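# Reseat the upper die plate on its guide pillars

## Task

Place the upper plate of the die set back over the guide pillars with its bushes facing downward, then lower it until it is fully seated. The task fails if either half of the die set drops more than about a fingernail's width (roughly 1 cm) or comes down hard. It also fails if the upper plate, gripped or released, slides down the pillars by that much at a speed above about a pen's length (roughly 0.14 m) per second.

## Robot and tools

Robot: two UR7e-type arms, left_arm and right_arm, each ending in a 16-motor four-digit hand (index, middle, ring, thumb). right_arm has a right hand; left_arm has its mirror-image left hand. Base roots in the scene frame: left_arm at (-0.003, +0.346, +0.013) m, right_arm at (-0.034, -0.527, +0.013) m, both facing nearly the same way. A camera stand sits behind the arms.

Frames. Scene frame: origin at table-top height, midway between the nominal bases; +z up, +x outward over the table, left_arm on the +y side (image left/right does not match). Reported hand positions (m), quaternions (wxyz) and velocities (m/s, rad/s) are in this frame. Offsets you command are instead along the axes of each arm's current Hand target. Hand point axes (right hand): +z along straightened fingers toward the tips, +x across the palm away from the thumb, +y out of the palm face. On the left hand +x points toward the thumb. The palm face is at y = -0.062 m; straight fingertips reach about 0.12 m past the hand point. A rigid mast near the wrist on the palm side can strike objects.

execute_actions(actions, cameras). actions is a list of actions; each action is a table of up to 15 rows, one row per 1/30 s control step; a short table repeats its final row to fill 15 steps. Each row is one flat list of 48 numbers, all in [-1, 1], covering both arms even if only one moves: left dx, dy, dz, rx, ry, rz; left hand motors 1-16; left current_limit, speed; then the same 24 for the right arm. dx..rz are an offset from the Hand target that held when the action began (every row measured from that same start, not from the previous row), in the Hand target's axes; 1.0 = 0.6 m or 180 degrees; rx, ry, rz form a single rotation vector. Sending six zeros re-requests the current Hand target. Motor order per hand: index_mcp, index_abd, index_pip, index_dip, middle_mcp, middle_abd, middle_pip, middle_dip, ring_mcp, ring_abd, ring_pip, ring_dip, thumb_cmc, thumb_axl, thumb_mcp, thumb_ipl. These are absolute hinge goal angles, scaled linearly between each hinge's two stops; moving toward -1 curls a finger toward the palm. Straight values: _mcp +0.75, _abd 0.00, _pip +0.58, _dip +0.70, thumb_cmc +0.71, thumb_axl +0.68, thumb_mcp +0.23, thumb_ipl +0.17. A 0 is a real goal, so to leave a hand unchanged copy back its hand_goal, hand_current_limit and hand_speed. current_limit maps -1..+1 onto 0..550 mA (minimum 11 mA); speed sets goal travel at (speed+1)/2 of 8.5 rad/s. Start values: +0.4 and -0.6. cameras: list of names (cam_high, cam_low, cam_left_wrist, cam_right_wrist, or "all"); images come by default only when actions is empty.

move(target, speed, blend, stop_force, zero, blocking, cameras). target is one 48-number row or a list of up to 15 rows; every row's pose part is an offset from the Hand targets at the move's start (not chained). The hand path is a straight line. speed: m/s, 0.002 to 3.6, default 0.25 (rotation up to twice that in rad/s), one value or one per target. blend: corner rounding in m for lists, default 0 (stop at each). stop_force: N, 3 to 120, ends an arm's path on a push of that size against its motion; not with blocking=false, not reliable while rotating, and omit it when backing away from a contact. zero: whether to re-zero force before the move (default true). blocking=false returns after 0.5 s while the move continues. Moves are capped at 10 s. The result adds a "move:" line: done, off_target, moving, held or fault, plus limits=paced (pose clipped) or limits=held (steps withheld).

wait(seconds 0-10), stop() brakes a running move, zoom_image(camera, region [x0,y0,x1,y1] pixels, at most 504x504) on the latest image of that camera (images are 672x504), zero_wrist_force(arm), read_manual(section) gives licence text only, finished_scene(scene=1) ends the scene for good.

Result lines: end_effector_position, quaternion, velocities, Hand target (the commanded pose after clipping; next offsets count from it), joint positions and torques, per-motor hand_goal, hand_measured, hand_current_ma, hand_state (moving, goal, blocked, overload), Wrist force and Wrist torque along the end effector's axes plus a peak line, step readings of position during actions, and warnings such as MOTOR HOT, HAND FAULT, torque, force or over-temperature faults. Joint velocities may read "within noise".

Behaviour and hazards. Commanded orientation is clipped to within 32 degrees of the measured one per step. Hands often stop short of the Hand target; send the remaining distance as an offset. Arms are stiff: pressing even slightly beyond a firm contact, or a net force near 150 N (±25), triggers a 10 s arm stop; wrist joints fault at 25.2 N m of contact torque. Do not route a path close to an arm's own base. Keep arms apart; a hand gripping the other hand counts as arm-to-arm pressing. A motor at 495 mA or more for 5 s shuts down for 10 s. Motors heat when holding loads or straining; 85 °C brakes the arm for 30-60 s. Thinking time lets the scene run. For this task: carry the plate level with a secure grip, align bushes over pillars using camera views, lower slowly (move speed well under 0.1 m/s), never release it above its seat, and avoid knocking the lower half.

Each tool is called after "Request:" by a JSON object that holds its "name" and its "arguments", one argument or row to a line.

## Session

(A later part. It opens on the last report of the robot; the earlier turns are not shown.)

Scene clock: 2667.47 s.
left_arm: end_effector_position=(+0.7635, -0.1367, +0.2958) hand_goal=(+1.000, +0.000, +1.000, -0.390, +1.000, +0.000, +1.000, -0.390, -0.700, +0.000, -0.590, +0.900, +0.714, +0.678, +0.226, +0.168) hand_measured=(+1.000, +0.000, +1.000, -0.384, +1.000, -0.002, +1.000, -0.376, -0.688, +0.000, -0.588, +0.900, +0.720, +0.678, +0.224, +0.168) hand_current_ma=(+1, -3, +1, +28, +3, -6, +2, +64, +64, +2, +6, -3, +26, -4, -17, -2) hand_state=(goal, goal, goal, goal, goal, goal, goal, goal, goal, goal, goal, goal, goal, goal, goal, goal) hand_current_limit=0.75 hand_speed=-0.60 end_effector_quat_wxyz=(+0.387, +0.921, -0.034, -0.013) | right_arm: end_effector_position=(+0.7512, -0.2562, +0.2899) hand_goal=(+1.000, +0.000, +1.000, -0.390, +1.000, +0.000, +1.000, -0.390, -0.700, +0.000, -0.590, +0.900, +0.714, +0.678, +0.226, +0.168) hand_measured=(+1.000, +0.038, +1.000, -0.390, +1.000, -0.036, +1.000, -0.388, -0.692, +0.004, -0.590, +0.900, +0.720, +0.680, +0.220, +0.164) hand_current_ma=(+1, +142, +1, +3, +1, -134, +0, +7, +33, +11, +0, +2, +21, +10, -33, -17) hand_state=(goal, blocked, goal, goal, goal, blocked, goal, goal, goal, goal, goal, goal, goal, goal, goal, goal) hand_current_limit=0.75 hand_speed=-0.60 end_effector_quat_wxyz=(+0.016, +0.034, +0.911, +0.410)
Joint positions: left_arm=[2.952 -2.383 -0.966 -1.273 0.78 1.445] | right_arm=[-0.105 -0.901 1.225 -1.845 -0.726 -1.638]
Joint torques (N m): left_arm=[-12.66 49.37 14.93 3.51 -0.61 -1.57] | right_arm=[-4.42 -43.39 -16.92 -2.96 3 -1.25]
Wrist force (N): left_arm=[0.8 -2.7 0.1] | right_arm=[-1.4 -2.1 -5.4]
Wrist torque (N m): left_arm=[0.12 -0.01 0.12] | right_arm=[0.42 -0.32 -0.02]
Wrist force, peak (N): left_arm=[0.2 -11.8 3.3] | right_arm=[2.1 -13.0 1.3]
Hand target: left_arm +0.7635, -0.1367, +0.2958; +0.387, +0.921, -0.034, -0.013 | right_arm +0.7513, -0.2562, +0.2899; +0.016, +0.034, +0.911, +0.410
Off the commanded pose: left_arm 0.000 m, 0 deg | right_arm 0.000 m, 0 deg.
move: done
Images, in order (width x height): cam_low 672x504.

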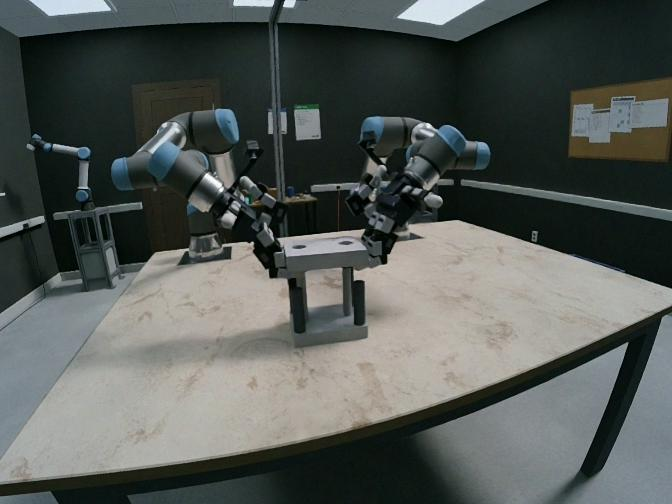

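Request:
{"name": "move", "arguments": {
  "target": [0,0.001188,-0.001168,0,0,0,1,0,1,-0.391,1,0,1,-0.391,-0.70,0,-0.59,0.9,0.714,0.678,0.226,0.168,0.75,-0.6,0,0.00437,-0.00387,0,0,0,1,0,1,-0.391,1,0,1,-0.391,-0.70,0,-0.59,0.9,0.714,0.678,0.226,0.168,0.75,-0.6],
  "speed": 0.01,
  "cameras": ["cam_low"]
}}

Request:
{"name": "zoom_image", "arguments": {
  "camera": "cam_low",
  "region": [275, 235, 325, 285]
}}

Request:
{"name": "zoom_image", "arguments": {
  "camera": "cam_low",
  "region": [325, 235, 375, 285]
}}

Scene clock: 2704.97 s.
left_arm: end_effector_position=(+0.7635, -0.1367, +0.2968) hand_goal=(+1.000, +0.000, +1.000, -0.390, +1.000, +0.000, +1.000, -0.390, -0.700, +0.000, -0.590, +0.900, +0.714, +0.678, +0.226, +0.168) hand_measured=(+1.000, +0.000, +1.000, -0.378, +1.000, -0.002, +1.000, -0.370, -0.688, +0.000, -0.588, +0.900, +0.720, +0.678, +0.224, +0.168) hand_current_ma=(+1, -2, +1, +56, +3, -4, +2, +93, +64, +2, +6, -3, +26, -4, -17, -2) hand_state=(goal, goal, goal, goal, goal, goal, goal, goal, goal, goal, goal, goal, goal, goal, goal, goal) hand_current_limit=0.75 hand_speed=-0.60 end_effector_quat_wxyz=(+0.387, +0.921, -0.034, -0.013) | right_arm: end_effector_position=(+0.7513, -0.2562, +0.2933) hand_goal=(+1.000, +0.000, +1.000, -0.390, +1.000, +0.000, +1.000, -0.390, -0.700, +0.000, -0.590, +0.900, +0.714, +0.678, +0.226, +0.168) hand_measured=(+1.000, +0.040, +1.000, -0.356, +1.000, -0.032, +1.000, -0.358, -0.692, +0.004, -0.590, +0.900, +0.720, +0.680, +0.220, +0.164) hand_current_ma=(+3, +145, +1, +142, +2, -117, +0, +130, +33, +11, +0, +2, +21, +10, -33, -17) hand_state=(goal, blocked, goal, blocked, goal, blocked, goal, blocked, goal, goal, goal, goal, goal, goal, goal, goal) hand_current_limit=0.75 hand_speed=-0.60 end_effector_quat_wxyz=(+0.015, +0.034, +0.911, +0.410)
Joint positions: left_arm=[2.952 -2.382 -0.964 -1.275 0.78 1.445] | right_arm=[-0.105 -0.904 1.221 -1.837 -0.726 -1.638]
Joint torques (N m): left_arm=[7.49 66.24 34.16 2.39 -1.39 -1.61] | right_arm=[-5.21 -84.15 -43.4 -6.88 9.18 -0.26]
Wrist force (N): left_arm=[0.8 -7.2 3.8] | right_arm=[-0.8 -26.4 22.0]
Wrist torque (N m): left_arm=[-0.04 0.05 0.16] | right_arm=[-1.44 -0.11 0.04]
Wrist force, peak (N): left_arm=[0.8 -7.3 4.5] | right_arm=[-0.8 -26.4 22.0]
Hand target: left_arm +0.7635, -0.1367, +0.2968; +0.387, +0.921, -0.034, -0.013 | right_arm +0.7513, -0.2562, +0.2934; +0.016, +0.034, +0.911, +0.410
Off the commanded pose: left_arm 0.000 m, 0 deg | right_arm 0.000 m, 0 deg.
move: done
Images, in order (width x height): cam_low 672x504.

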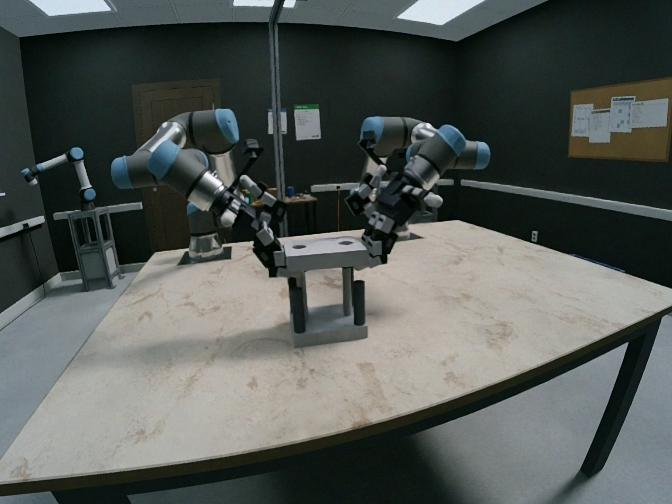

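Scaled by 10.080.

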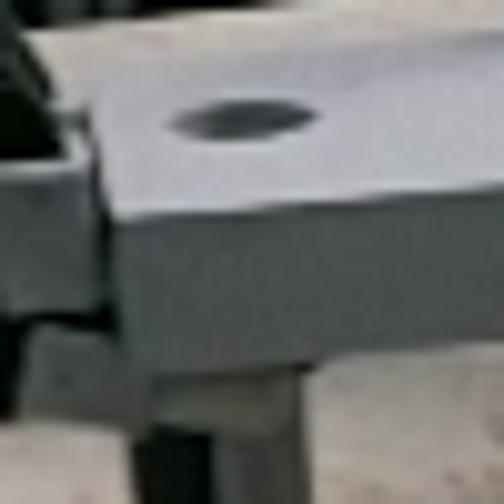

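Scaled by 10.080.

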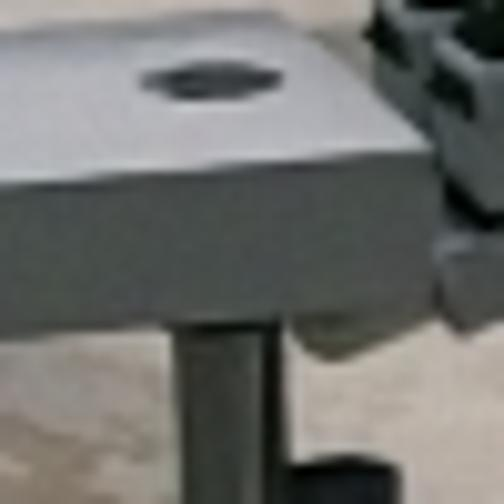

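Request:
{"name": "wait", "arguments": {
  "seconds": 0,
  "cameras": ["cam_high","cam_low","cam_left_wrist","cam_right_wrist"]
}}

Request:
{"name": "zoom_image", "arguments": {
  "camera": "cam_high",
  "region": [350, 120, 440, 210]
}}

Request:
{"name": "zoom_image", "arguments": {
  "camera": "cam_low",
  "region": [280, 260, 380, 350]
}}

Scene clock: 2737.00 s.
left_arm: end_effector_position=(+0.7635, -0.1367, +0.2968) hand_goal=(+1.000, +0.000, +1.000, -0.390, +1.000, +0.000, +1.000, -0.390, -0.700, +0.000, -0.590, +0.900, +0.714, +0.678, +0.226, +0.168) hand_measured=(+1.000, +0.000, +1.000, -0.378, +1.000, -0.002, +1.000, -0.370, -0.688, +0.000, -0.588, +0.900, +0.720, +0.678, +0.224, +0.168) hand_current_ma=(+1, -2, +1, +57, +3, -4, +2, +94, +64, +2, +6, -3, +26, -4, -17, -2) hand_state=(goal, goal, goal, goal, goal, goal, goal, goal, goal, goal, goal, goal, goal, goal, goal, goal) hand_current_limit=0.75 hand_speed=-0.60 end_effector_quat_wxyz=(+0.387, +0.921, -0.034, -0.013) | right_arm: end_effector_position=(+0.7513, -0.2562, +0.2934) hand_goal=(+1.000, +0.000, +1.000, -0.390, +1.000, +0.000, +1.000, -0.390, -0.700, +0.000, -0.590, +0.900, +0.714, +0.678, +0.226, +0.168) hand_measured=(+1.002, +0.040, +1.000, -0.356, +1.000, -0.032, +1.000, -0.358, -0.692, +0.004, -0.590, +0.900, +0.720, +0.680, +0.220, +0.164) hand_current_ma=(+3, +145, +1, +145, +2, -117, +0, +132, +33, +11, +0, +2, +21, +10, -33, -17) hand_state=(goal, blocked, goal, blocked, goal, blocked, goal, blocked, goal, goal, goal, goal, goal, goal, goal, goal) hand_current_limit=0.75 hand_speed=-0.60 end_effector_quat_wxyz=(+0.016, +0.034, +0.911, +0.410)
Joint positions: left_arm=[2.952 -2.382 -0.964 -1.275 0.78 1.445] | right_arm=[-0.105 -0.904 1.22 -1.837 -0.726 -1.638]
Joint torques (N m): left_arm=[12.77 66.45 23.71 4.67 -5.67 -0.78] | right_arm=[-4.63 -84.18 -44.96 -7.51 9.53 -1.79]
Wrist force (N): left_arm=[1.4 -7.5 3.9] | right_arm=[-0.6 -26.4 21.8]
Wrist torque (N m): left_arm=[-0.05 -0.05 0.22] | right_arm=[-1.39 -0.10 0.06]
Wrist force, peak (N): left_arm=[1.0 -7.9 4.3] | right_arm=[-0.5 -26.9 22.3]
Hand target: left_arm +0.7635, -0.1367, +0.2968; +0.387, +0.921, -0.034, -0.013 | right_arm +0.7513, -0.2562, +0.2934; +0.016, +0.034, +0.911, +0.410
Off the commanded pose: left_arm 0.000 m, 0 deg | right_arm 0.000 m, 0 deg.
camera_calibration:
cam_left_wrist: T_world_to_cam=[[-0.768534, 0.490174, -0.411199, 0.740067], [0.487307, 0.864912, 0.120248, -0.337234], [0.414593, -0.107965, -0.90358, 0.0643321], [0, 0, 0, 1]] pos_world=[0.706431, -0.0641385, 0.402995]
cam_right_wrist: T_world_to_cam=[[0.815718, 0.338897, 0.468778, -0.635309], [0.356747, -0.932669, 0.0534864, -0.569696], [0.455341, 0.123606, -0.881695, 0.0744175], [0, 0, 0, 1]] pos_world=[0.687585, -0.325232, 0.393904]

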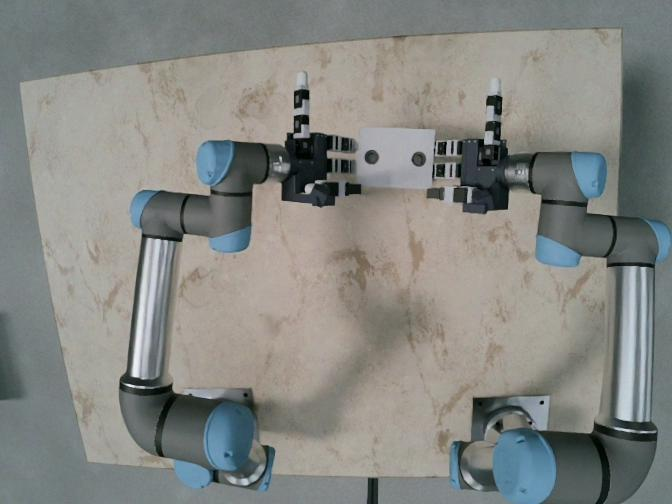

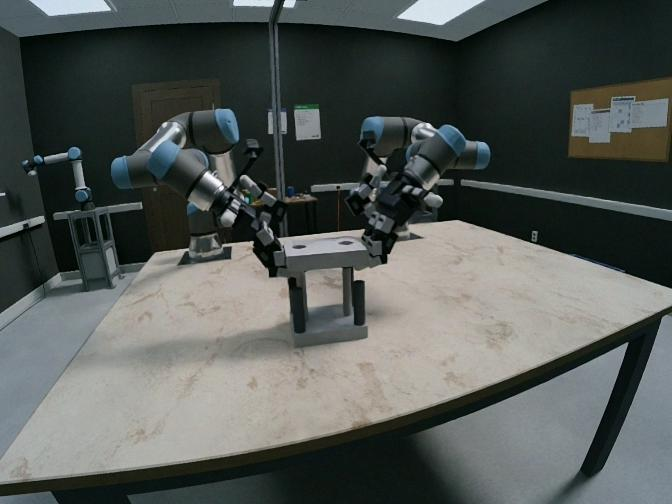

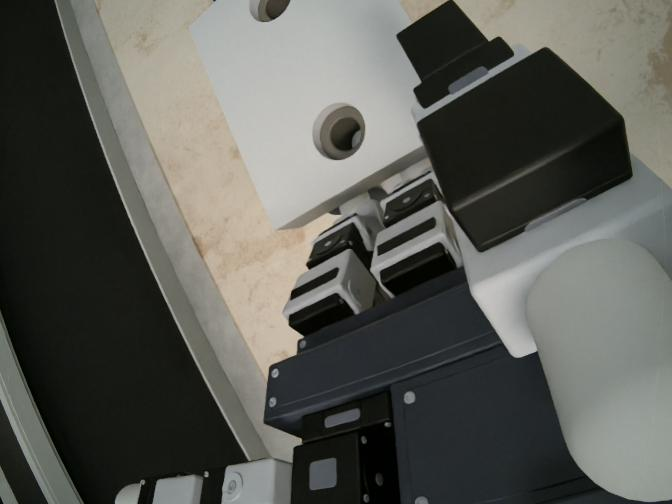

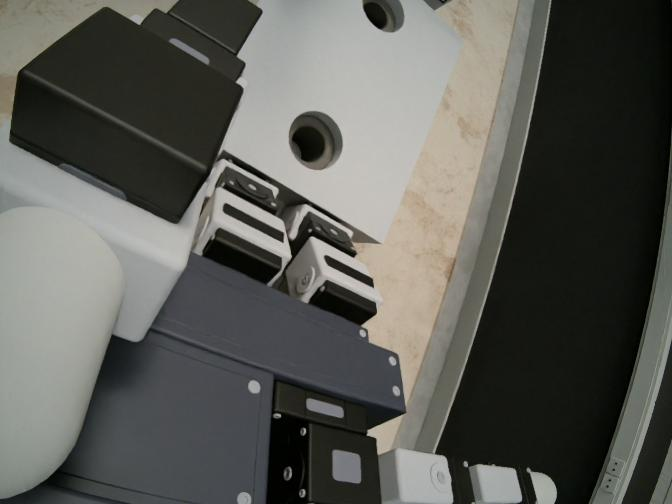

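Scaled by 5.600.

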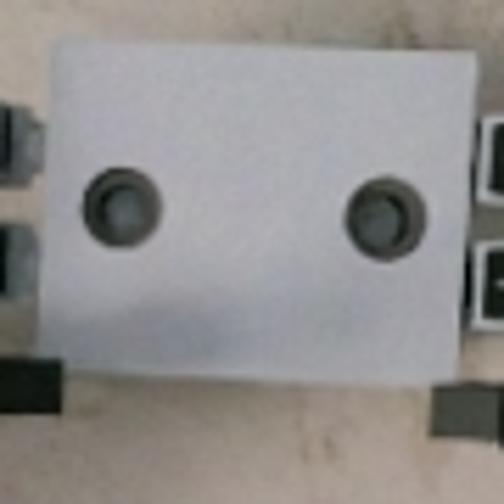

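Scaled by 5.040.

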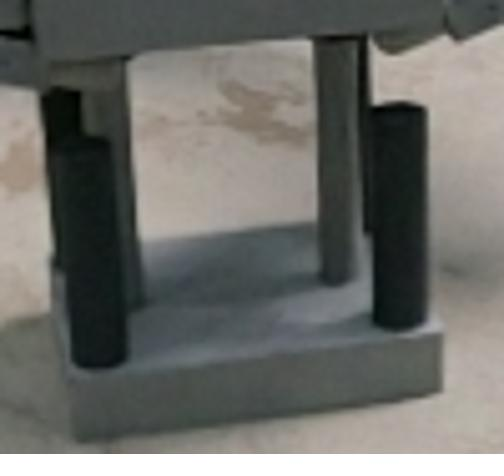

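Request:
{"name": "zoom_image", "arguments": {
  "camera": "cam_high",
  "region": [360, 146, 384, 170]
}}

Request:
{"name": "zoom_image", "arguments": {
  "camera": "cam_high",
  "region": [406, 147, 430, 171]
}}

Scaled by 21.000.

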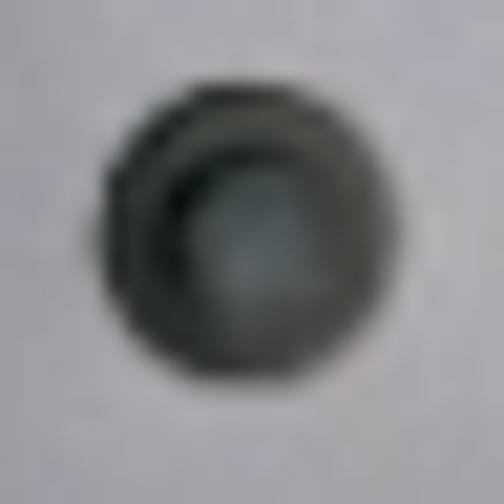

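Scaled by 21.000.

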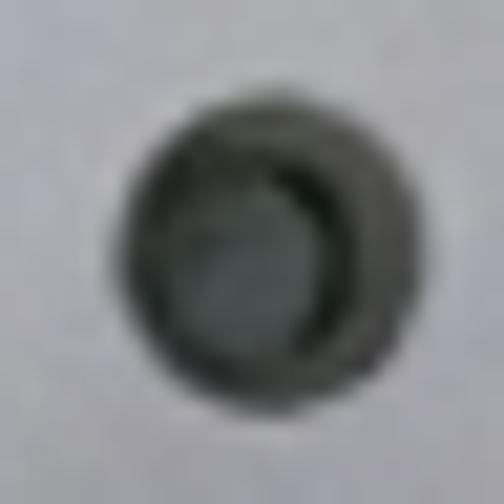

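Request:
{"name": "move", "arguments": {
  "target": [
    [0,-0.000713,0.0007,0,0,0,1,0,1,-0.391,1,0,1,-0.391,-0.70,0,-0.59,0.9,0.714,0.678,0.226,0.168,0.75,-0.6,0,-0.00287,0.00254,0,0,0,1,0,1,-0.391,1,0,1,-0.391,-0.70,0,-0.59,0.9,0.714,0.678,0.226,0.168,0.75,-0.6],
    [0.002,-0.000713,0.0007,0,0,0,1,0,1,-0.391,1,0,1,-0.391,-0.70,0,-0.59,0.9,0.714,0.678,0.226,0.168,0.75,-0.6,-0.002,-0.00287,0.00254,0,0,0,1,0,1,-0.391,1,0,1,-0.391,-0.70,0,-0.59,0.9,0.714,0.678,0.226,0.168,0.75,-0.6],
    [-0.002,-0.000713,0.0007,0,0,0,1,0,1,-0.391,1,0,1,-0.391,-0.70,0,-0.59,0.9,0.714,0.678,0.226,0.168,0.75,-0.6,0.002,-0.00287,0.00254,0,0,0,1,0,1,-0.391,1,0,1,-0.391,-0.70,0,-0.59,0.9,0.714,0.678,0.226,0.168,0.75,-0.6],
    [0,-0.000713,0.0007,0,0,0,1,0,1,-0.391,1,0,1,-0.391,-0.70,0,-0.59,0.9,0.714,0.678,0.226,0.168,0.75,-0.6,0,-0.00287,0.00254,0,0,0,1,0,1,-0.391,1,0,1,-0.391,-0.70,0,-0.59,0.9,0.714,0.678,0.226,0.168,0.75,-0.6]
  ],
  "speed": 0.01,
  "cameras": ["cam_low"]
}}

Request:
{"name": "zoom_image", "arguments": {
  "camera": "cam_low",
  "region": [275, 235, 325, 285]
}}

Request:
{"name": "zoom_image", "arguments": {
  "camera": "cam_low",
  "region": [325, 235, 375, 285]
}}

Scene clock: 2814.47 s.
left_arm: end_effector_position=(+0.7635, -0.1367, +0.2962) hand_goal=(+1.000, +0.000, +1.000, -0.390, +1.000, +0.000, +1.000, -0.390, -0.700, +0.000, -0.590, +0.900, +0.714, +0.678, +0.226, +0.168) hand_measured=(+1.000, -0.004, +1.000, -0.380, +1.000, -0.002, +1.000, -0.372, -0.688, +0.000, -0.588, +0.900, +0.720, +0.678, +0.224, +0.168) hand_current_ma=(+1, -19, +1, +47, +2, -4, +1, +91, +64, +2, +6, -3, +26, -4, -17, -2) hand_state=(goal, goal, goal, goal, goal, goal, goal, goal, goal, goal, goal, goal, goal, goal, goal, goal) hand_current_limit=0.75 hand_speed=-0.60 end_effector_quat_wxyz=(+0.387, +0.921, -0.034, -0.013) | right_arm: end_effector_position=(+0.7513, -0.2562, +0.2911) hand_goal=(+1.000, +0.000, +1.000, -0.390, +1.000, +0.000, +1.000, -0.390, -0.700, +0.000, -0.590, +0.900, +0.714, +0.678, +0.226, +0.168) hand_measured=(+1.000, +0.040, +1.000, -0.384, +1.000, -0.036, +1.000, -0.386, -0.692, +0.004, -0.590, +0.900, +0.720, +0.680, +0.220, +0.164) hand_current_ma=(+2, +148, +1, +19, +1, -128, +0, +11, +33, +11, +0, +2, +21, +10, -33, -17) hand_state=(goal, blocked, goal, goal, goal, blocked, goal, goal, goal, goal, goal, goal, goal, goal, goal, goal) hand_current_limit=0.75 hand_speed=-0.60 end_effector_quat_wxyz=(+0.016, +0.034, +0.911, +0.410)
Joint positions: left_arm=[2.952 -2.383 -0.965 -1.274 0.78 1.445] | right_arm=[-0.105 -0.902 1.223 -1.842 -0.726 -1.638]
Joint torques (N m): left_arm=[-12.2 61.56 14.3 3.54 -2.72 1.65] | right_arm=[-1.54 -58.62 -16.78 -2.44 1.85 0.42]
Wrist force (N): left_arm=[-0.6 -3.8 1.8] | right_arm=[2.2 -4.2 -2.2]
Wrist torque (N m): left_arm=[0.03 -0.04 -0.02] | right_arm=[0.21 0.07 0.34]
Wrist force, peak (N): left_arm=[1.1 -7.8 4.4] | right_arm=[-0.7 -26.8 22.2]
Hand target: left_arm +0.7635, -0.1367, +0.2962; +0.387, +0.921, -0.034, -0.013 | right_arm +0.7513, -0.2562, +0.2911; +0.016, +0.034, +0.911, +0.410
Off the commanded pose: left_arm 0.000 m, 0 deg | right_arm 0.000 m, 0 deg.
move: done
Images, in order (width x height): cam_low 672x504.

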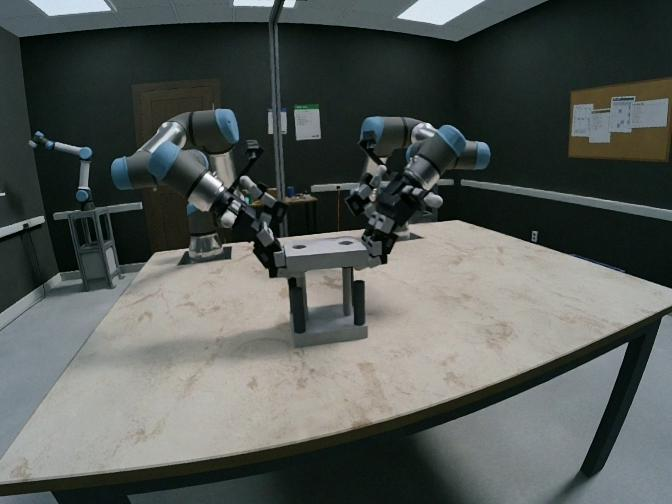

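Scaled by 10.080.

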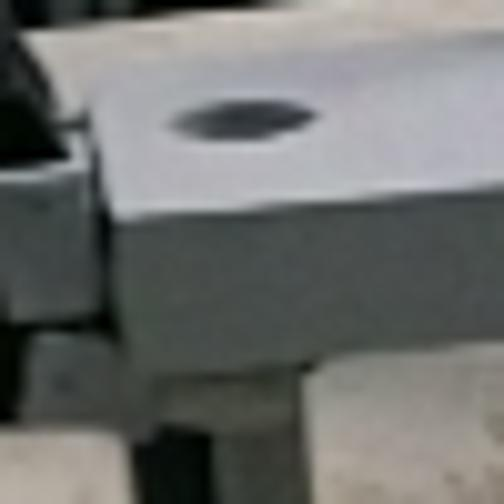

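Scaled by 10.080.

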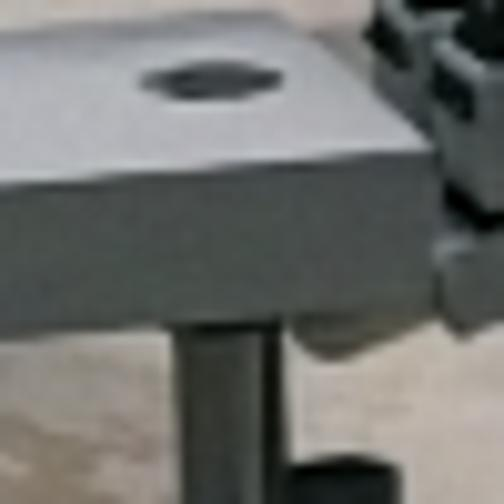

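Request:
{"name": "zoom_image", "arguments": {
  "camera": "cam_low",
  "region": [275, 225, 315, 265]
}}

Request:
{"name": "zoom_image", "arguments": {
  "camera": "cam_low",
  "region": [335, 225, 375, 265]
}}

Request:
{"name": "zoom_image", "arguments": {
  "camera": "cam_low",
  "region": [285, 300, 335, 350]
}}

Request:
{"name": "zoom_image", "arguments": {
  "camera": "cam_low",
  "region": [330, 290, 380, 340]
}}

Scaled by 12.600.

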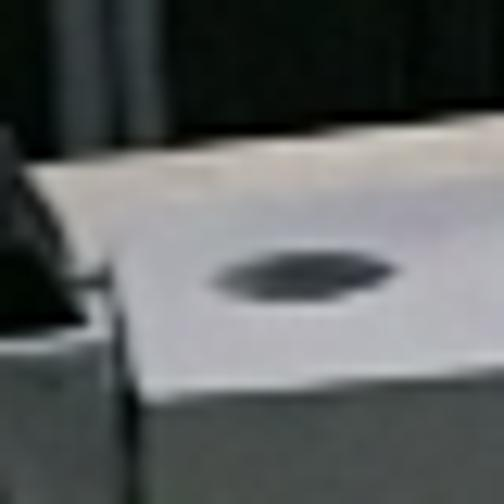

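Scaled by 12.600.

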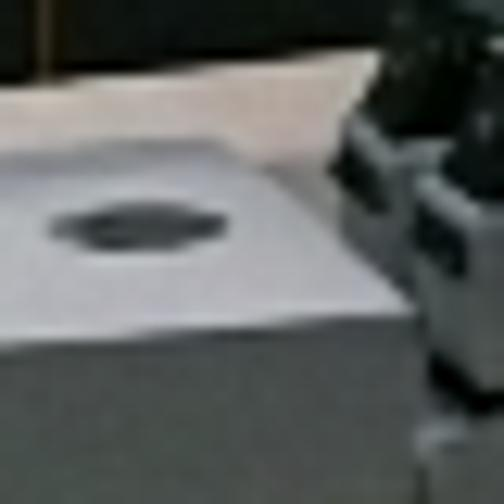

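Scaled by 10.080.

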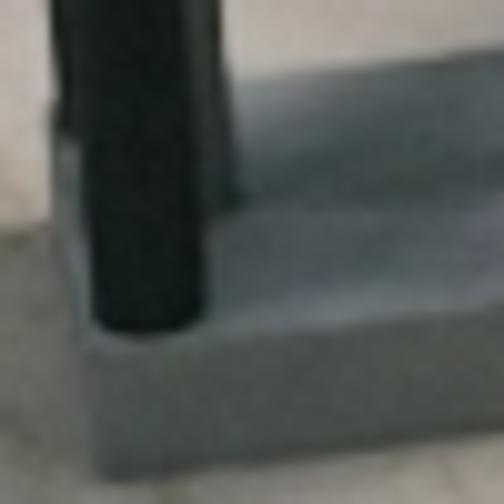

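Scaled by 10.080.

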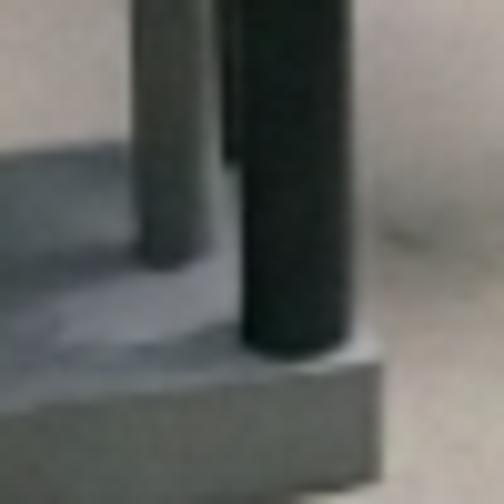

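Request:
{"name": "move", "arguments": {
  "target": [0,0.003327,-0.00327,0,0,0,1,0,1,-0.391,1,0,1,-0.391,-0.70,0,-0.59,0.9,0.714,0.678,0.226,0.168,0.75,-0.6,0,0.001873,-0.00166,0,0,0,1,0,1,-0.391,1,0,1,-0.391,-0.70,0,-0.59,0.9,0.714,0.678,0.226,0.168,0.75,-0.6],
  "speed": 0.01,
  "cameras": ["cam_low"]
}}

Request:
{"name": "zoom_image", "arguments": {
  "camera": "cam_low",
  "region": [275, 235, 325, 285]
}}

Request:
{"name": "zoom_image", "arguments": {
  "camera": "cam_low",
  "region": [325, 235, 375, 285]
}}

Scene clock: 2943.93 s.
left_arm: end_effector_position=(+0.7635, -0.1367, +0.2990) hand_goal=(+1.000, +0.000, +1.000, -0.390, +1.000, +0.000, +1.000, -0.390, -0.700, +0.000, -0.590, +0.900, +0.714, +0.678, +0.226, +0.168) hand_measured=(+1.000, -0.002, +1.000, -0.348, +1.000, +0.002, +1.000, -0.338, -0.688, +0.000, -0.588, +0.900, +0.720, +0.678, +0.224, +0.168) hand_current_ma=(+2, -12, +1, +207, +4, +5, +1, +255, +64, +2, +6, -3, +26, -4, -17, -2) hand_state=(goal, goal, goal, blocked, goal, goal, goal, blocked, goal, goal, goal, goal, goal, goal, goal, goal) hand_current_limit=0.75 hand_speed=-0.60 end_effector_quat_wxyz=(+0.387, +0.921, -0.034, -0.013) | right_arm: end_effector_position=(+0.7513, -0.2562, +0.2925) hand_goal=(+1.000, +0.000, +1.000, -0.390, +1.000, +0.000, +1.000, -0.390, -0.700, +0.000, -0.590, +0.900, +0.714, +0.678, +0.226, +0.168) hand_measured=(+1.000, +0.040, +1.000, -0.368, +1.000, -0.034, +1.000, -0.372, -0.692, +0.004, -0.590, +0.900, +0.720, +0.680, +0.220, +0.164) hand_current_ma=(+2, +148, +1, +90, +1, -121, +0, +72, +33, +11, +0, +2, +21, +10, -33, -17) hand_state=(goal, blocked, goal, blocked, goal, blocked, goal, goal, goal, goal, goal, goal, goal, goal, goal, goal) hand_current_limit=0.75 hand_speed=-0.60 end_effector_quat_wxyz=(+0.015, +0.034, +0.911, +0.410)
Joint positions: left_arm=[2.952 -2.381 -0.961 -1.28 0.78 1.445] | right_arm=[-0.105 -0.903 1.222 -1.839 -0.726 -1.638]
Joint torques (N m): left_arm=[-8.84 75.33 37.56 5.09 -3.84 1.04] | right_arm=[9.05 -75.41 -40.07 -4.33 5.2 0.38]
Wrist force (N): left_arm=[1.0 -14.7 14.1] | right_arm=[-1.6 -19.0 14.2]
Wrist torque (N m): left_arm=[-0.63 0.05 0.19] | right_arm=[-1.01 -0.08 -0.05]
Wrist force, peak (N): left_arm=[1.1 -14.7 14.8] | right_arm=[-1.6 -19.0 14.2]
Hand target: left_arm +0.7635, -0.1367, +0.2990; +0.387, +0.921, -0.034, -0.013 | right_arm +0.7513, -0.2562, +0.2926; +0.016, +0.034, +0.911, +0.410
Off the commanded pose: left_arm 0.000 m, 0 deg | right_arm 0.000 m, 0 deg.
move: done
Images, in order (width x height): cam_low 672x504.

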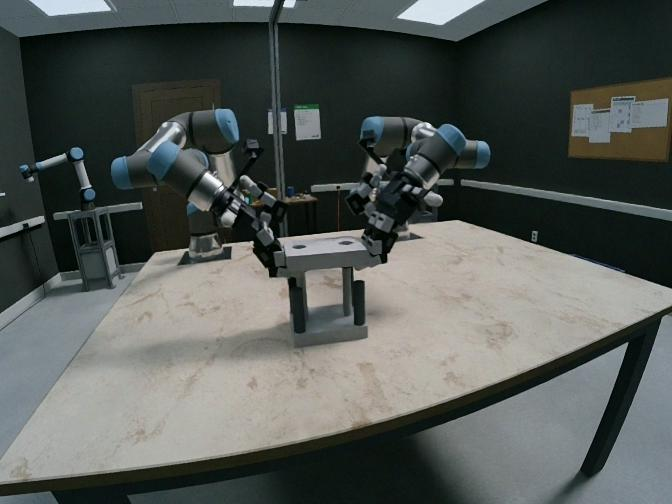

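Scaled by 10.080.

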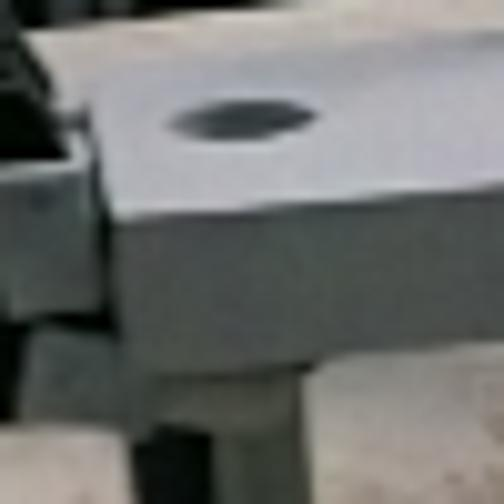

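Scaled by 10.080.

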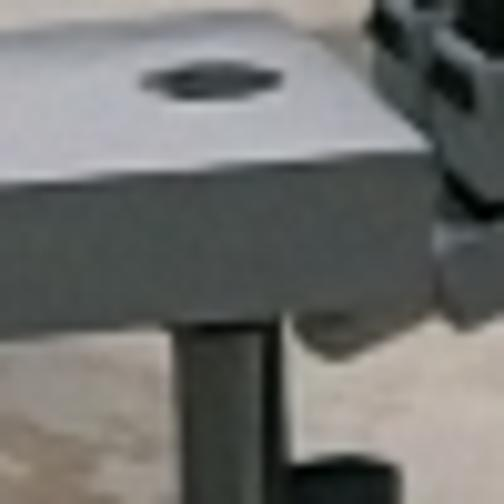

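Request:
{"name": "move", "arguments": {
  "target": [
    [0,-0.000846,0.002467,0,0,0,1,0,1,-0.391,1,0,1,-0.391,-0.70,0,-0.59,0.9,0.714,0.678,0.226,0.168,0.75,-0.6,0,-0.001522,-0.00021,0,0,0,1,0,1,-0.391,1,0,1,-0.391,-0.70,0,-0.59,0.9,0.714,0.678,0.226,0.168,0.75,-0.6],
    [0,-0.002247,0.00104,0,0,0,1,0,1,-0.391,1,0,1,-0.391,-0.70,0,-0.59,0.9,0.714,0.678,0.226,0.168,0.75,-0.6,0,-0.000196,0.001288,0,0,0,1,0,1,-0.391,1,0,1,-0.391,-0.70,0,-0.59,0.9,0.714,0.678,0.226,0.168,0.75,-0.6],
    [0,-0.000846,0.002467,0,0,0,1,0,1,-0.391,1,0,1,-0.391,-0.70,0,-0.59,0.9,0.714,0.678,0.226,0.168,0.75,-0.6,0,-0.001522,-0.00021,0,0,0,1,0,1,-0.391,1,0,1,-0.391,-0.70,0,-0.59,0.9,0.714,0.678,0.226,0.168,0.75,-0.6],
    [0,-0.001663,0.001635,0,0,0,1,0,1,-0.391,1,0,1,-0.391,-0.70,0,-0.59,0.9,0.714,0.678,0.226,0.168,0.75,-0.6,0,-0.000748,0.000663,0,0,0,1,0,1,-0.391,1,0,1,-0.391,-0.70,0,-0.59,0.9,0.714,0.678,0.226,0.168,0.75,-0.6]
  ],
  "speed": 0.01,
  "cameras": ["cam_low"]
}}

Request:
{"name": "zoom_image", "arguments": {
  "camera": "cam_low",
  "region": [275, 235, 325, 285]
}}

Request:
{"name": "zoom_image", "arguments": {
  "camera": "cam_low",
  "region": [325, 235, 375, 285]
}}

Scene clock: 2979.87 s.
left_arm: end_effector_position=(+0.7634, -0.1368, +0.2976) hand_goal=(+1.000, +0.000, +1.000, -0.390, +1.000, +0.000, +1.000, -0.390, -0.700, +0.000, -0.590, +0.900, +0.714, +0.678, +0.226, +0.168) hand_measured=(+1.000, -0.004, +1.000, -0.358, +1.000, +0.000, +1.000, -0.348, -0.688, +0.000, -0.588, +0.900, +0.720, +0.678, +0.224, +0.168) hand_current_ma=(+3, -16, +1, +156, +4, +1, +1, +210, +64, +2, +6, -3, +26, -4, -17, -2) hand_state=(goal, goal, goal, blocked, goal, goal, goal, blocked, goal, goal, goal, goal, goal, goal, goal, goal) hand_current_limit=0.75 hand_speed=-0.60 end_effector_quat_wxyz=(+0.387, +0.921, -0.034, -0.013) | right_arm: end_effector_position=(+0.7513, -0.2563, +0.2920) hand_goal=(+1.000, +0.000, +1.000, -0.390, +1.000, +0.000, +1.000, -0.390, -0.700, +0.000, -0.590, +0.900, +0.714, +0.678, +0.226, +0.168) hand_measured=(+1.000, +0.038, +1.000, -0.370, +1.000, -0.034, +1.000, -0.374, -0.692, +0.004, -0.590, +0.900, +0.720, +0.680, +0.220, +0.164) hand_current_ma=(+2, +142, +1, +84, +1, -125, +0, +61, +33, +11, +0, +2, +21, +10, -33, -17) hand_state=(goal, blocked, goal, blocked, goal, blocked, goal, goal, goal, goal, goal, goal, goal, goal, goal, goal) hand_current_limit=0.75 hand_speed=-0.60 end_effector_quat_wxyz=(+0.016, +0.034, +0.911, +0.410)
Joint positions: left_arm=[2.952 -2.382 -0.963 -1.277 0.78 1.445] | right_arm=[-0.106 -0.903 1.222 -1.84 -0.726 -1.638]
Joint torques (N m): left_arm=[12.81 67.57 17.18 1.84 -1.35 1.63] | right_arm=[17.45 -51.62 -31.22 -5.34 3.51 0.11]
Wrist force (N): left_arm=[0.8 -8.4 4.1] | right_arm=[0.5 -14.1 0.2]
Wrist torque (N m): left_arm=[0.04 0.04 0.04] | right_arm=[0.34 -0.03 0.06]
Wrist force, peak (N): left_arm=[0.9 -15.4 14.7] | right_arm=[-1.3 -19.9 14.8]
Hand target: left_arm +0.7635, -0.1367, +0.2976; +0.387, +0.921, -0.034, -0.013 | right_arm +0.7513, -0.2562, +0.2920; +0.016, +0.034, +0.911, +0.410
Off the commanded pose: left_arm 0.000 m, 0 deg | right_arm 0.000 m, 0 deg.
move: done
Images, in order (width x height): cam_low 672x504.

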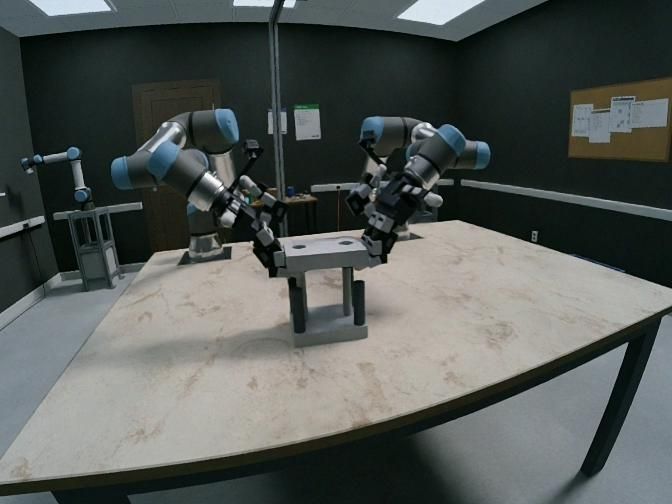

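Scaled by 10.080.

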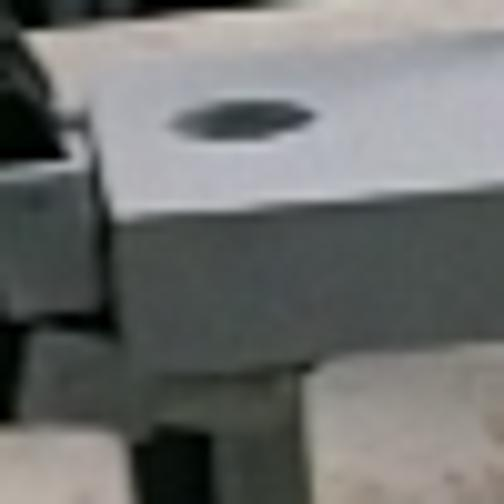

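Scaled by 10.080.

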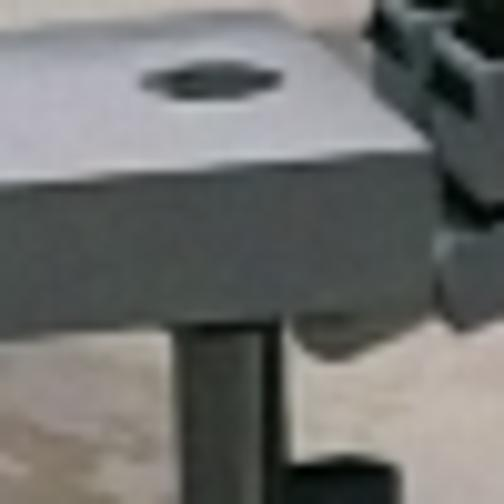

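Request:
{"name": "move", "arguments": {
  "target": [
    [0,0.002377,-0.002337,0,0,0,1,0,1,-0.391,1,0,1,-0.391,-0.70,0,-0.59,0.9,0.714,0.678,0.226,0.168,0.75,-0.6,0,-0.000748,0.000663,0,0,0,1,0,1,-0.391,1,0,1,-0.391,-0.70,0,-0.59,0.9,0.714,0.678,0.226,0.168,0.75,-0.6]
  ],
  "speed": 0.01,
  "cameras": ["cam_low"]
}}

Request:
{"name": "zoom_image", "arguments": {
  "camera": "cam_low",
  "region": [275, 235, 325, 285]
}}

Request:
{"name": "zoom_image", "arguments": {
  "camera": "cam_low",
  "region": [325, 235, 375, 285]
}}

Scene clock: 2997.23 s.
left_arm: end_effector_position=(+0.7635, -0.1367, +0.2996) hand_goal=(+1.000, +0.000, +1.000, -0.390, +1.000, +0.000, +1.000, -0.390, -0.700, +0.000, -0.590, +0.900, +0.714, +0.678, +0.226, +0.168) hand_measured=(+1.000, -0.002, +1.000, -0.340, +1.000, +0.002, +1.000, -0.330, -0.688, +0.000, -0.588, +0.900, +0.720, +0.678, +0.224, +0.168) hand_current_ma=(+2, -7, +1, +251, +4, +10, +2, +299, +64, +2, +6, -3, +26, -4, -17, -2) hand_state=(goal, goal, goal, blocked, goal, goal, goal, blocked, goal, goal, goal, goal, goal, goal, goal, goal) hand_current_limit=0.75 hand_speed=-0.60 end_effector_quat_wxyz=(+0.387, +0.921, -0.034, -0.013) | right_arm: end_effector_position=(+0.7513, -0.2562, +0.2914) hand_goal=(+1.000, +0.000, +1.000, -0.390, +1.000, +0.000, +1.000, -0.390, -0.700, +0.000, -0.590, +0.900, +0.714, +0.678, +0.226, +0.168) hand_measured=(+1.000, +0.038, +1.000, -0.376, +1.000, -0.034, +1.000, -0.382, -0.692, +0.004, -0.590, +0.900, +0.720, +0.680, +0.220, +0.164) hand_current_ma=(+2, +142, +1, +51, +1, -125, +0, +33, +33, +11, +0, +2, +21, +10, -33, -17) hand_state=(goal, blocked, goal, goal, goal, blocked, goal, goal, goal, goal, goal, goal, goal, goal, goal, goal) hand_current_limit=0.75 hand_speed=-0.60 end_effector_quat_wxyz=(+0.016, +0.034, +0.911, +0.410)
Joint positions: left_arm=[2.952 -2.381 -0.96 -1.281 0.78 1.445] | right_arm=[-0.105 -0.902 1.223 -1.842 -0.726 -1.638]
Joint torques (N m): left_arm=[12.77 78.78 40.46 4.77 -4.82 -1.1] | right_arm=[10.19 -46.19 -16.77 -4.25 4.26 -1.3]
Wrist force (N): left_arm=[1.1 -17.2 16.7] | right_arm=[0.5 -5.2 -1.6]
Wrist torque (N m): left_arm=[-0.79 0.09 0.12] | right_arm=[0.29 -0.07 0.10]
Wrist force, peak (N): left_arm=[1.4 -17.7 17.2] | right_arm=[0.2 -13.8 -0.3]
Hand target: left_arm +0.7635, -0.1367, +0.2996; +0.387, +0.921, -0.034, -0.013 | right_arm +0.7513, -0.2562, +0.2914; +0.016, +0.034, +0.911, +0.410
Off the commanded pose: left_arm 0.000 m, 0 deg | right_arm 0.000 m, 0 deg.
move: done
Images, in order (width x height): cam_low 672x504.

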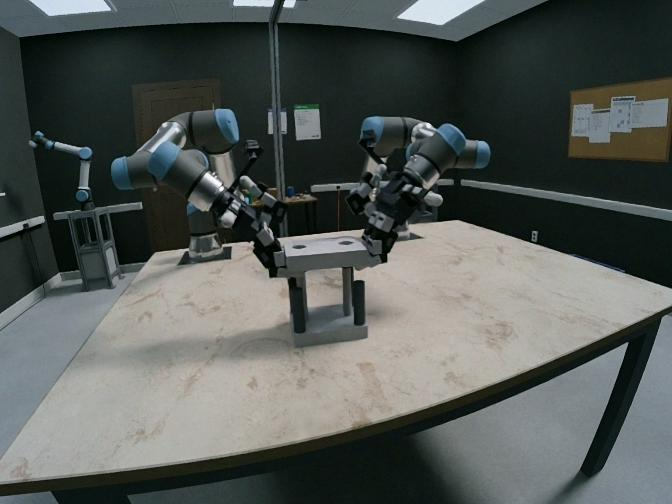

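Scaled by 10.080.

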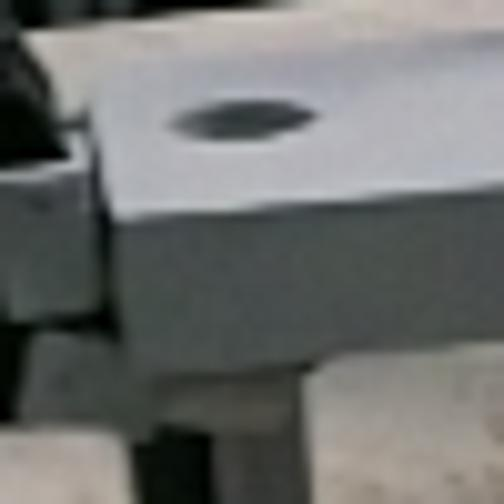

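Scaled by 10.080.

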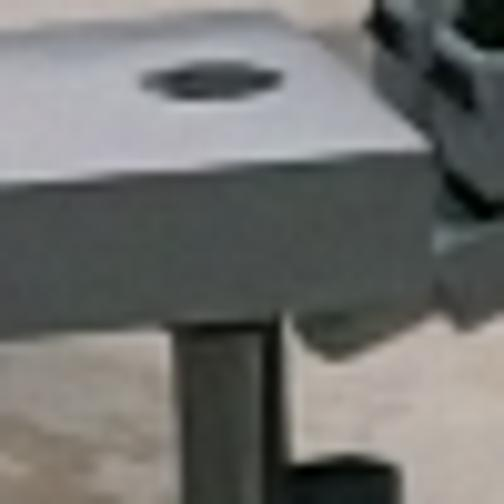

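Request:
{"name": "move", "arguments": {
  "target": [
    [0,0.002139,-0.002103,0,0,0,1,0,1,-0.391,1,0,1,-0.391,-0.70,0,-0.59,0.9,0.714,0.678,0.226,0.168,0.75,-0.6,0,0.002746,-0.002431,0,0,0,1,0,1,-0.391,1,0,1,-0.391,-0.70,0,-0.59,0.9,0.714,0.678,0.226,0.168,0.75,-0.6]
  ],
  "speed": 0.01,
  "cameras": ["cam_low"]
}}

Request:
{"name": "zoom_image", "arguments": {
  "camera": "cam_low",
  "region": [275, 235, 325, 285]
}}

Request:
{"name": "zoom_image", "arguments": {
  "camera": "cam_low",
  "region": [325, 235, 375, 285]
}}

Scene clock: 3007.90 s.
left_arm: end_effector_position=(+0.7635, -0.1367, +0.3015) hand_goal=(+1.000, +0.000, +1.000, -0.390, +1.000, +0.000, +1.000, -0.390, -0.700, +0.000, -0.590, +0.900, +0.714, +0.678, +0.226, +0.168) hand_measured=(+1.000, -0.004, +1.000, -0.338, +1.000, +0.000, +1.000, -0.328, -0.688, +0.000, -0.588, +0.900, +0.720, +0.678, +0.224, +0.168) hand_current_ma=(+3, -17, +1, +255, +4, +0, +2, +312, +64, +2, +6, -3, +26, -4, -17, -2) hand_state=(goal, goal, goal, blocked, goal, goal, goal, blocked, goal, goal, goal, goal, goal, goal, goal, goal) hand_current_limit=0.75 hand_speed=-0.60 end_effector_quat_wxyz=(+0.387, +0.921, -0.034, -0.013) | right_arm: end_effector_position=(+0.7513, -0.2562, +0.2937) hand_goal=(+1.000, +0.000, +1.000, -0.390, +1.000, +0.000, +1.000, -0.390, -0.700, +0.000, -0.590, +0.900, +0.714, +0.678, +0.226, +0.168) hand_measured=(+1.000, +0.038, +1.000, -0.374, +1.000, -0.034, +1.000, -0.378, -0.692, +0.004, -0.590, +0.900, +0.720, +0.680, +0.220, +0.164) hand_current_ma=(+3, +142, +1, +60, +1, -123, +0, +46, +33, +11, +0, +2, +22, +10, -32, -17) hand_state=(goal, blocked, goal, goal, goal, blocked, goal, goal, goal, goal, goal, goal, goal, goal, goal, goal) hand_current_limit=0.75 hand_speed=-0.60 end_effector_quat_wxyz=(+0.016, +0.034, +0.911, +0.410)
Joint positions: left_arm=[2.952 -2.38 -0.957 -1.285 0.78 1.445] | right_arm=[-0.105 -0.904 1.22 -1.837 -0.726 -1.638]
Joint torques (N m): left_arm=[11.69 64.86 33.26 2.91 -1.71 1.68] | right_arm=[-1.31 -64.94 -32.73 -2.54 4.19 0.24]
Wrist force (N): left_arm=[0.3 -10.1 6.2] | right_arm=[0.4 -11.6 3.2]
Wrist torque (N m): left_arm=[-0.07 -0.05 -0.01] | right_arm=[-0.10 -0.08 0.09]
Wrist force, peak (N): left_arm=[1.2 -20.6 19.8] | right_arm=[-2.1 -14.4 10.3]
Hand target: left_arm +0.7635, -0.1367, +0.3014; +0.387, +0.921, -0.034, -0.013 | right_arm +0.7513, -0.2562, +0.2936; +0.016, +0.034, +0.911, +0.410
Off the commanded pose: left_arm 0.000 m, 0 deg | right_arm 0.000 m, 0 deg.
move: done
Images, in order (width x height): cam_low 672x504.

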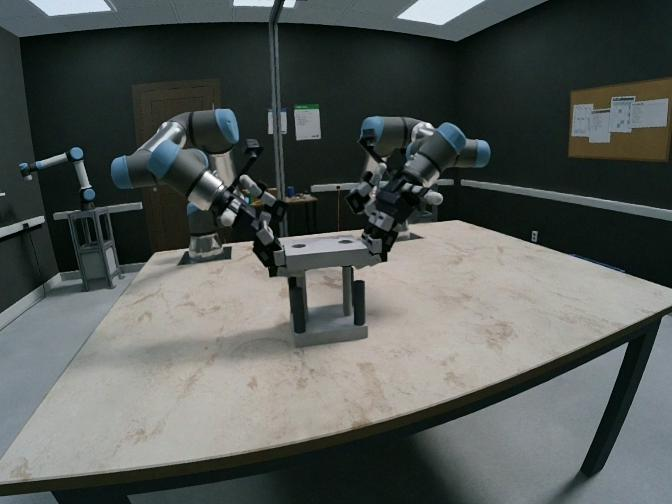

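Scaled by 10.080.

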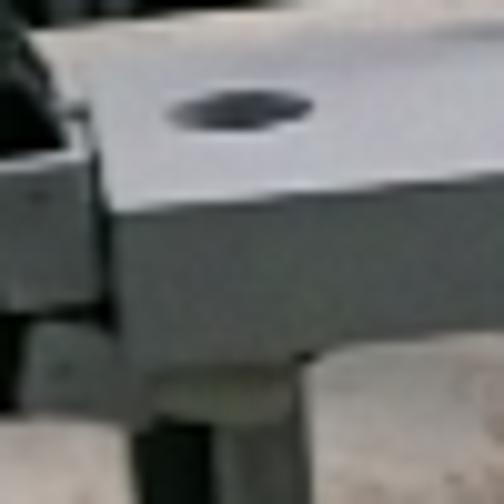

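Scaled by 10.080.

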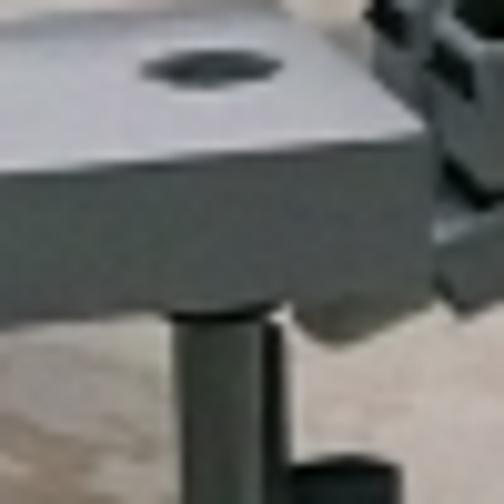

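Request:
{"name": "move", "arguments": {
  "target": [
    [0,-0.002377,0.002337,0,0,0,1,0,1,-0.391,1,0,1,-0.391,-0.70,0,-0.59,0.9,0.714,0.678,0.226,0.168,0.75,-0.6,0,0.000624,-0.000553,0,0,0,1,0,1,-0.391,1,0,1,-0.391,-0.70,0,-0.59,0.9,0.714,0.678,0.226,0.168,0.75,-0.6]
  ],
  "speed": 0.01,
  "cameras": ["cam_low"]
}}

Request:
{"name": "zoom_image", "arguments": {
  "camera": "cam_low",
  "region": [275, 235, 325, 285]
}}

Request:
{"name": "zoom_image", "arguments": {
  "camera": "cam_low",
  "region": [325, 235, 375, 285]
}}

Scene clock: 3035.23 s.
left_arm: end_effector_position=(+0.7635, -0.1367, +0.2994) hand_goal=(+1.000, +0.000, +1.000, -0.390, +1.000, +0.000, +1.000, -0.390, -0.700, +0.000, -0.590, +0.900, +0.714, +0.678, +0.226, +0.168) hand_measured=(+1.000, -0.004, +1.000, -0.364, +1.000, +0.000, +1.000, -0.352, -0.688, +0.000, -0.588, +0.900, +0.720, +0.678, +0.224, +0.168) hand_current_ma=(+3, -17, +1, +130, +4, -1, +2, +187, +64, +2, +6, -3, +26, -4, -17, -2) hand_state=(goal, goal, goal, blocked, goal, goal, goal, blocked, goal, goal, goal, goal, goal, goal, goal, goal) hand_current_limit=0.75 hand_speed=-0.60 end_effector_quat_wxyz=(+0.387, +0.921, -0.034, -0.013) | right_arm: end_effector_position=(+0.7513, -0.2562, +0.2941) hand_goal=(+1.000, +0.000, +1.000, -0.390, +1.000, +0.000, +1.000, -0.390, -0.700, +0.000, -0.590, +0.900, +0.714, +0.678, +0.226, +0.168) hand_measured=(+1.000, +0.038, +1.000, -0.374, +1.000, -0.034, +1.000, -0.376, -0.692, +0.004, -0.590, +0.900, +0.720, +0.680, +0.220, +0.164) hand_current_ma=(+3, +142, +1, +64, +1, -123, +0, +51, +33, +11, +0, +2, +22, +10, -32, -17) hand_state=(goal, blocked, goal, goal, goal, blocked, goal, goal, goal, goal, goal, goal, goal, goal, goal, goal) hand_current_limit=0.75 hand_speed=-0.60 end_effector_quat_wxyz=(+0.015, +0.034, +0.911, +0.410)
Joint positions: left_arm=[2.952 -2.381 -0.96 -1.28 0.78 1.445] | right_arm=[-0.105 -0.904 1.22 -1.836 -0.726 -1.638]
Joint torques (N m): left_arm=[-0.24 52.88 18.41 4.1 -1.34 1.57] | right_arm=[9.83 -69.66 -36.03 -2.03 4.06 -1.35]
Wrist force (N): left_arm=[-0.3 -7.6 2.1] | right_arm=[-0.7 -11.7 8.5]
Wrist torque (N m): left_arm=[0.17 -0.05 -0.08] | right_arm=[-0.59 -0.09 -0.06]
Wrist force, peak (N): left_arm=[0.4 -10.3 6.1] | right_arm=[-0.5 -11.6 8.8]
Hand target: left_arm +0.7635, -0.1367, +0.2994; +0.387, +0.921, -0.034, -0.013 | right_arm +0.7513, -0.2562, +0.2941; +0.016, +0.034, +0.911, +0.410
Off the commanded pose: left_arm 0.000 m, 0 deg | right_arm 0.000 m, 0 deg.
move: done
Images, in order (width x height): cam_low 672x504.

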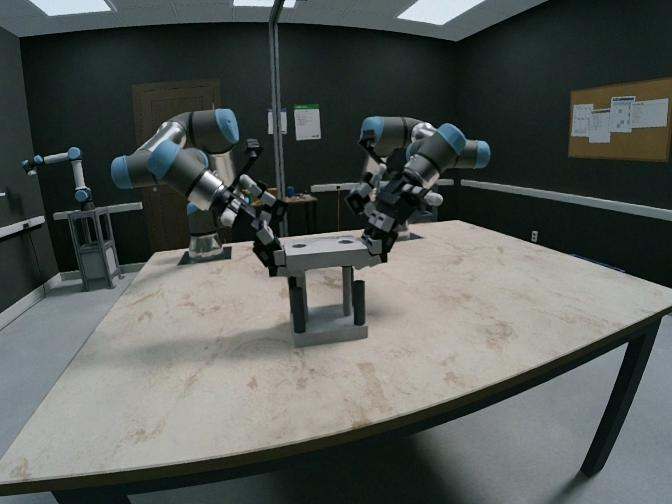

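Scaled by 10.080.

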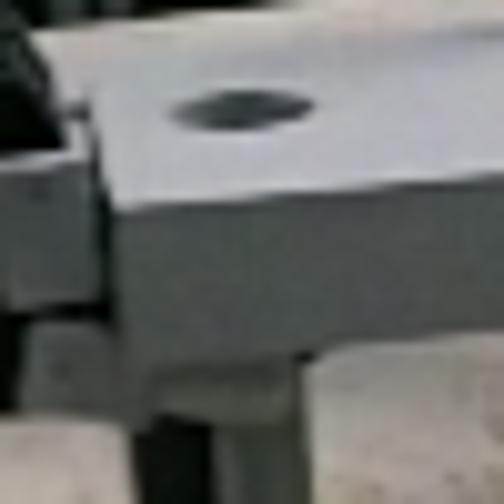

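Scaled by 10.080.

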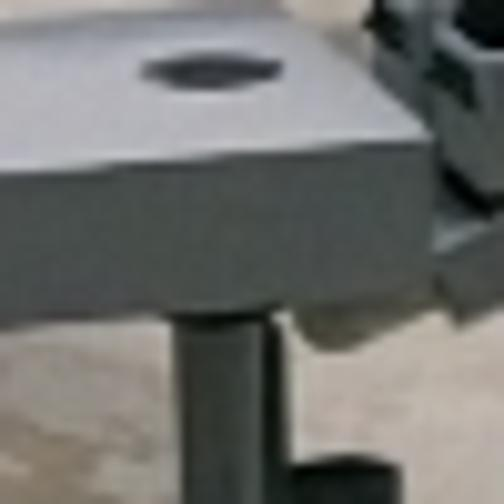

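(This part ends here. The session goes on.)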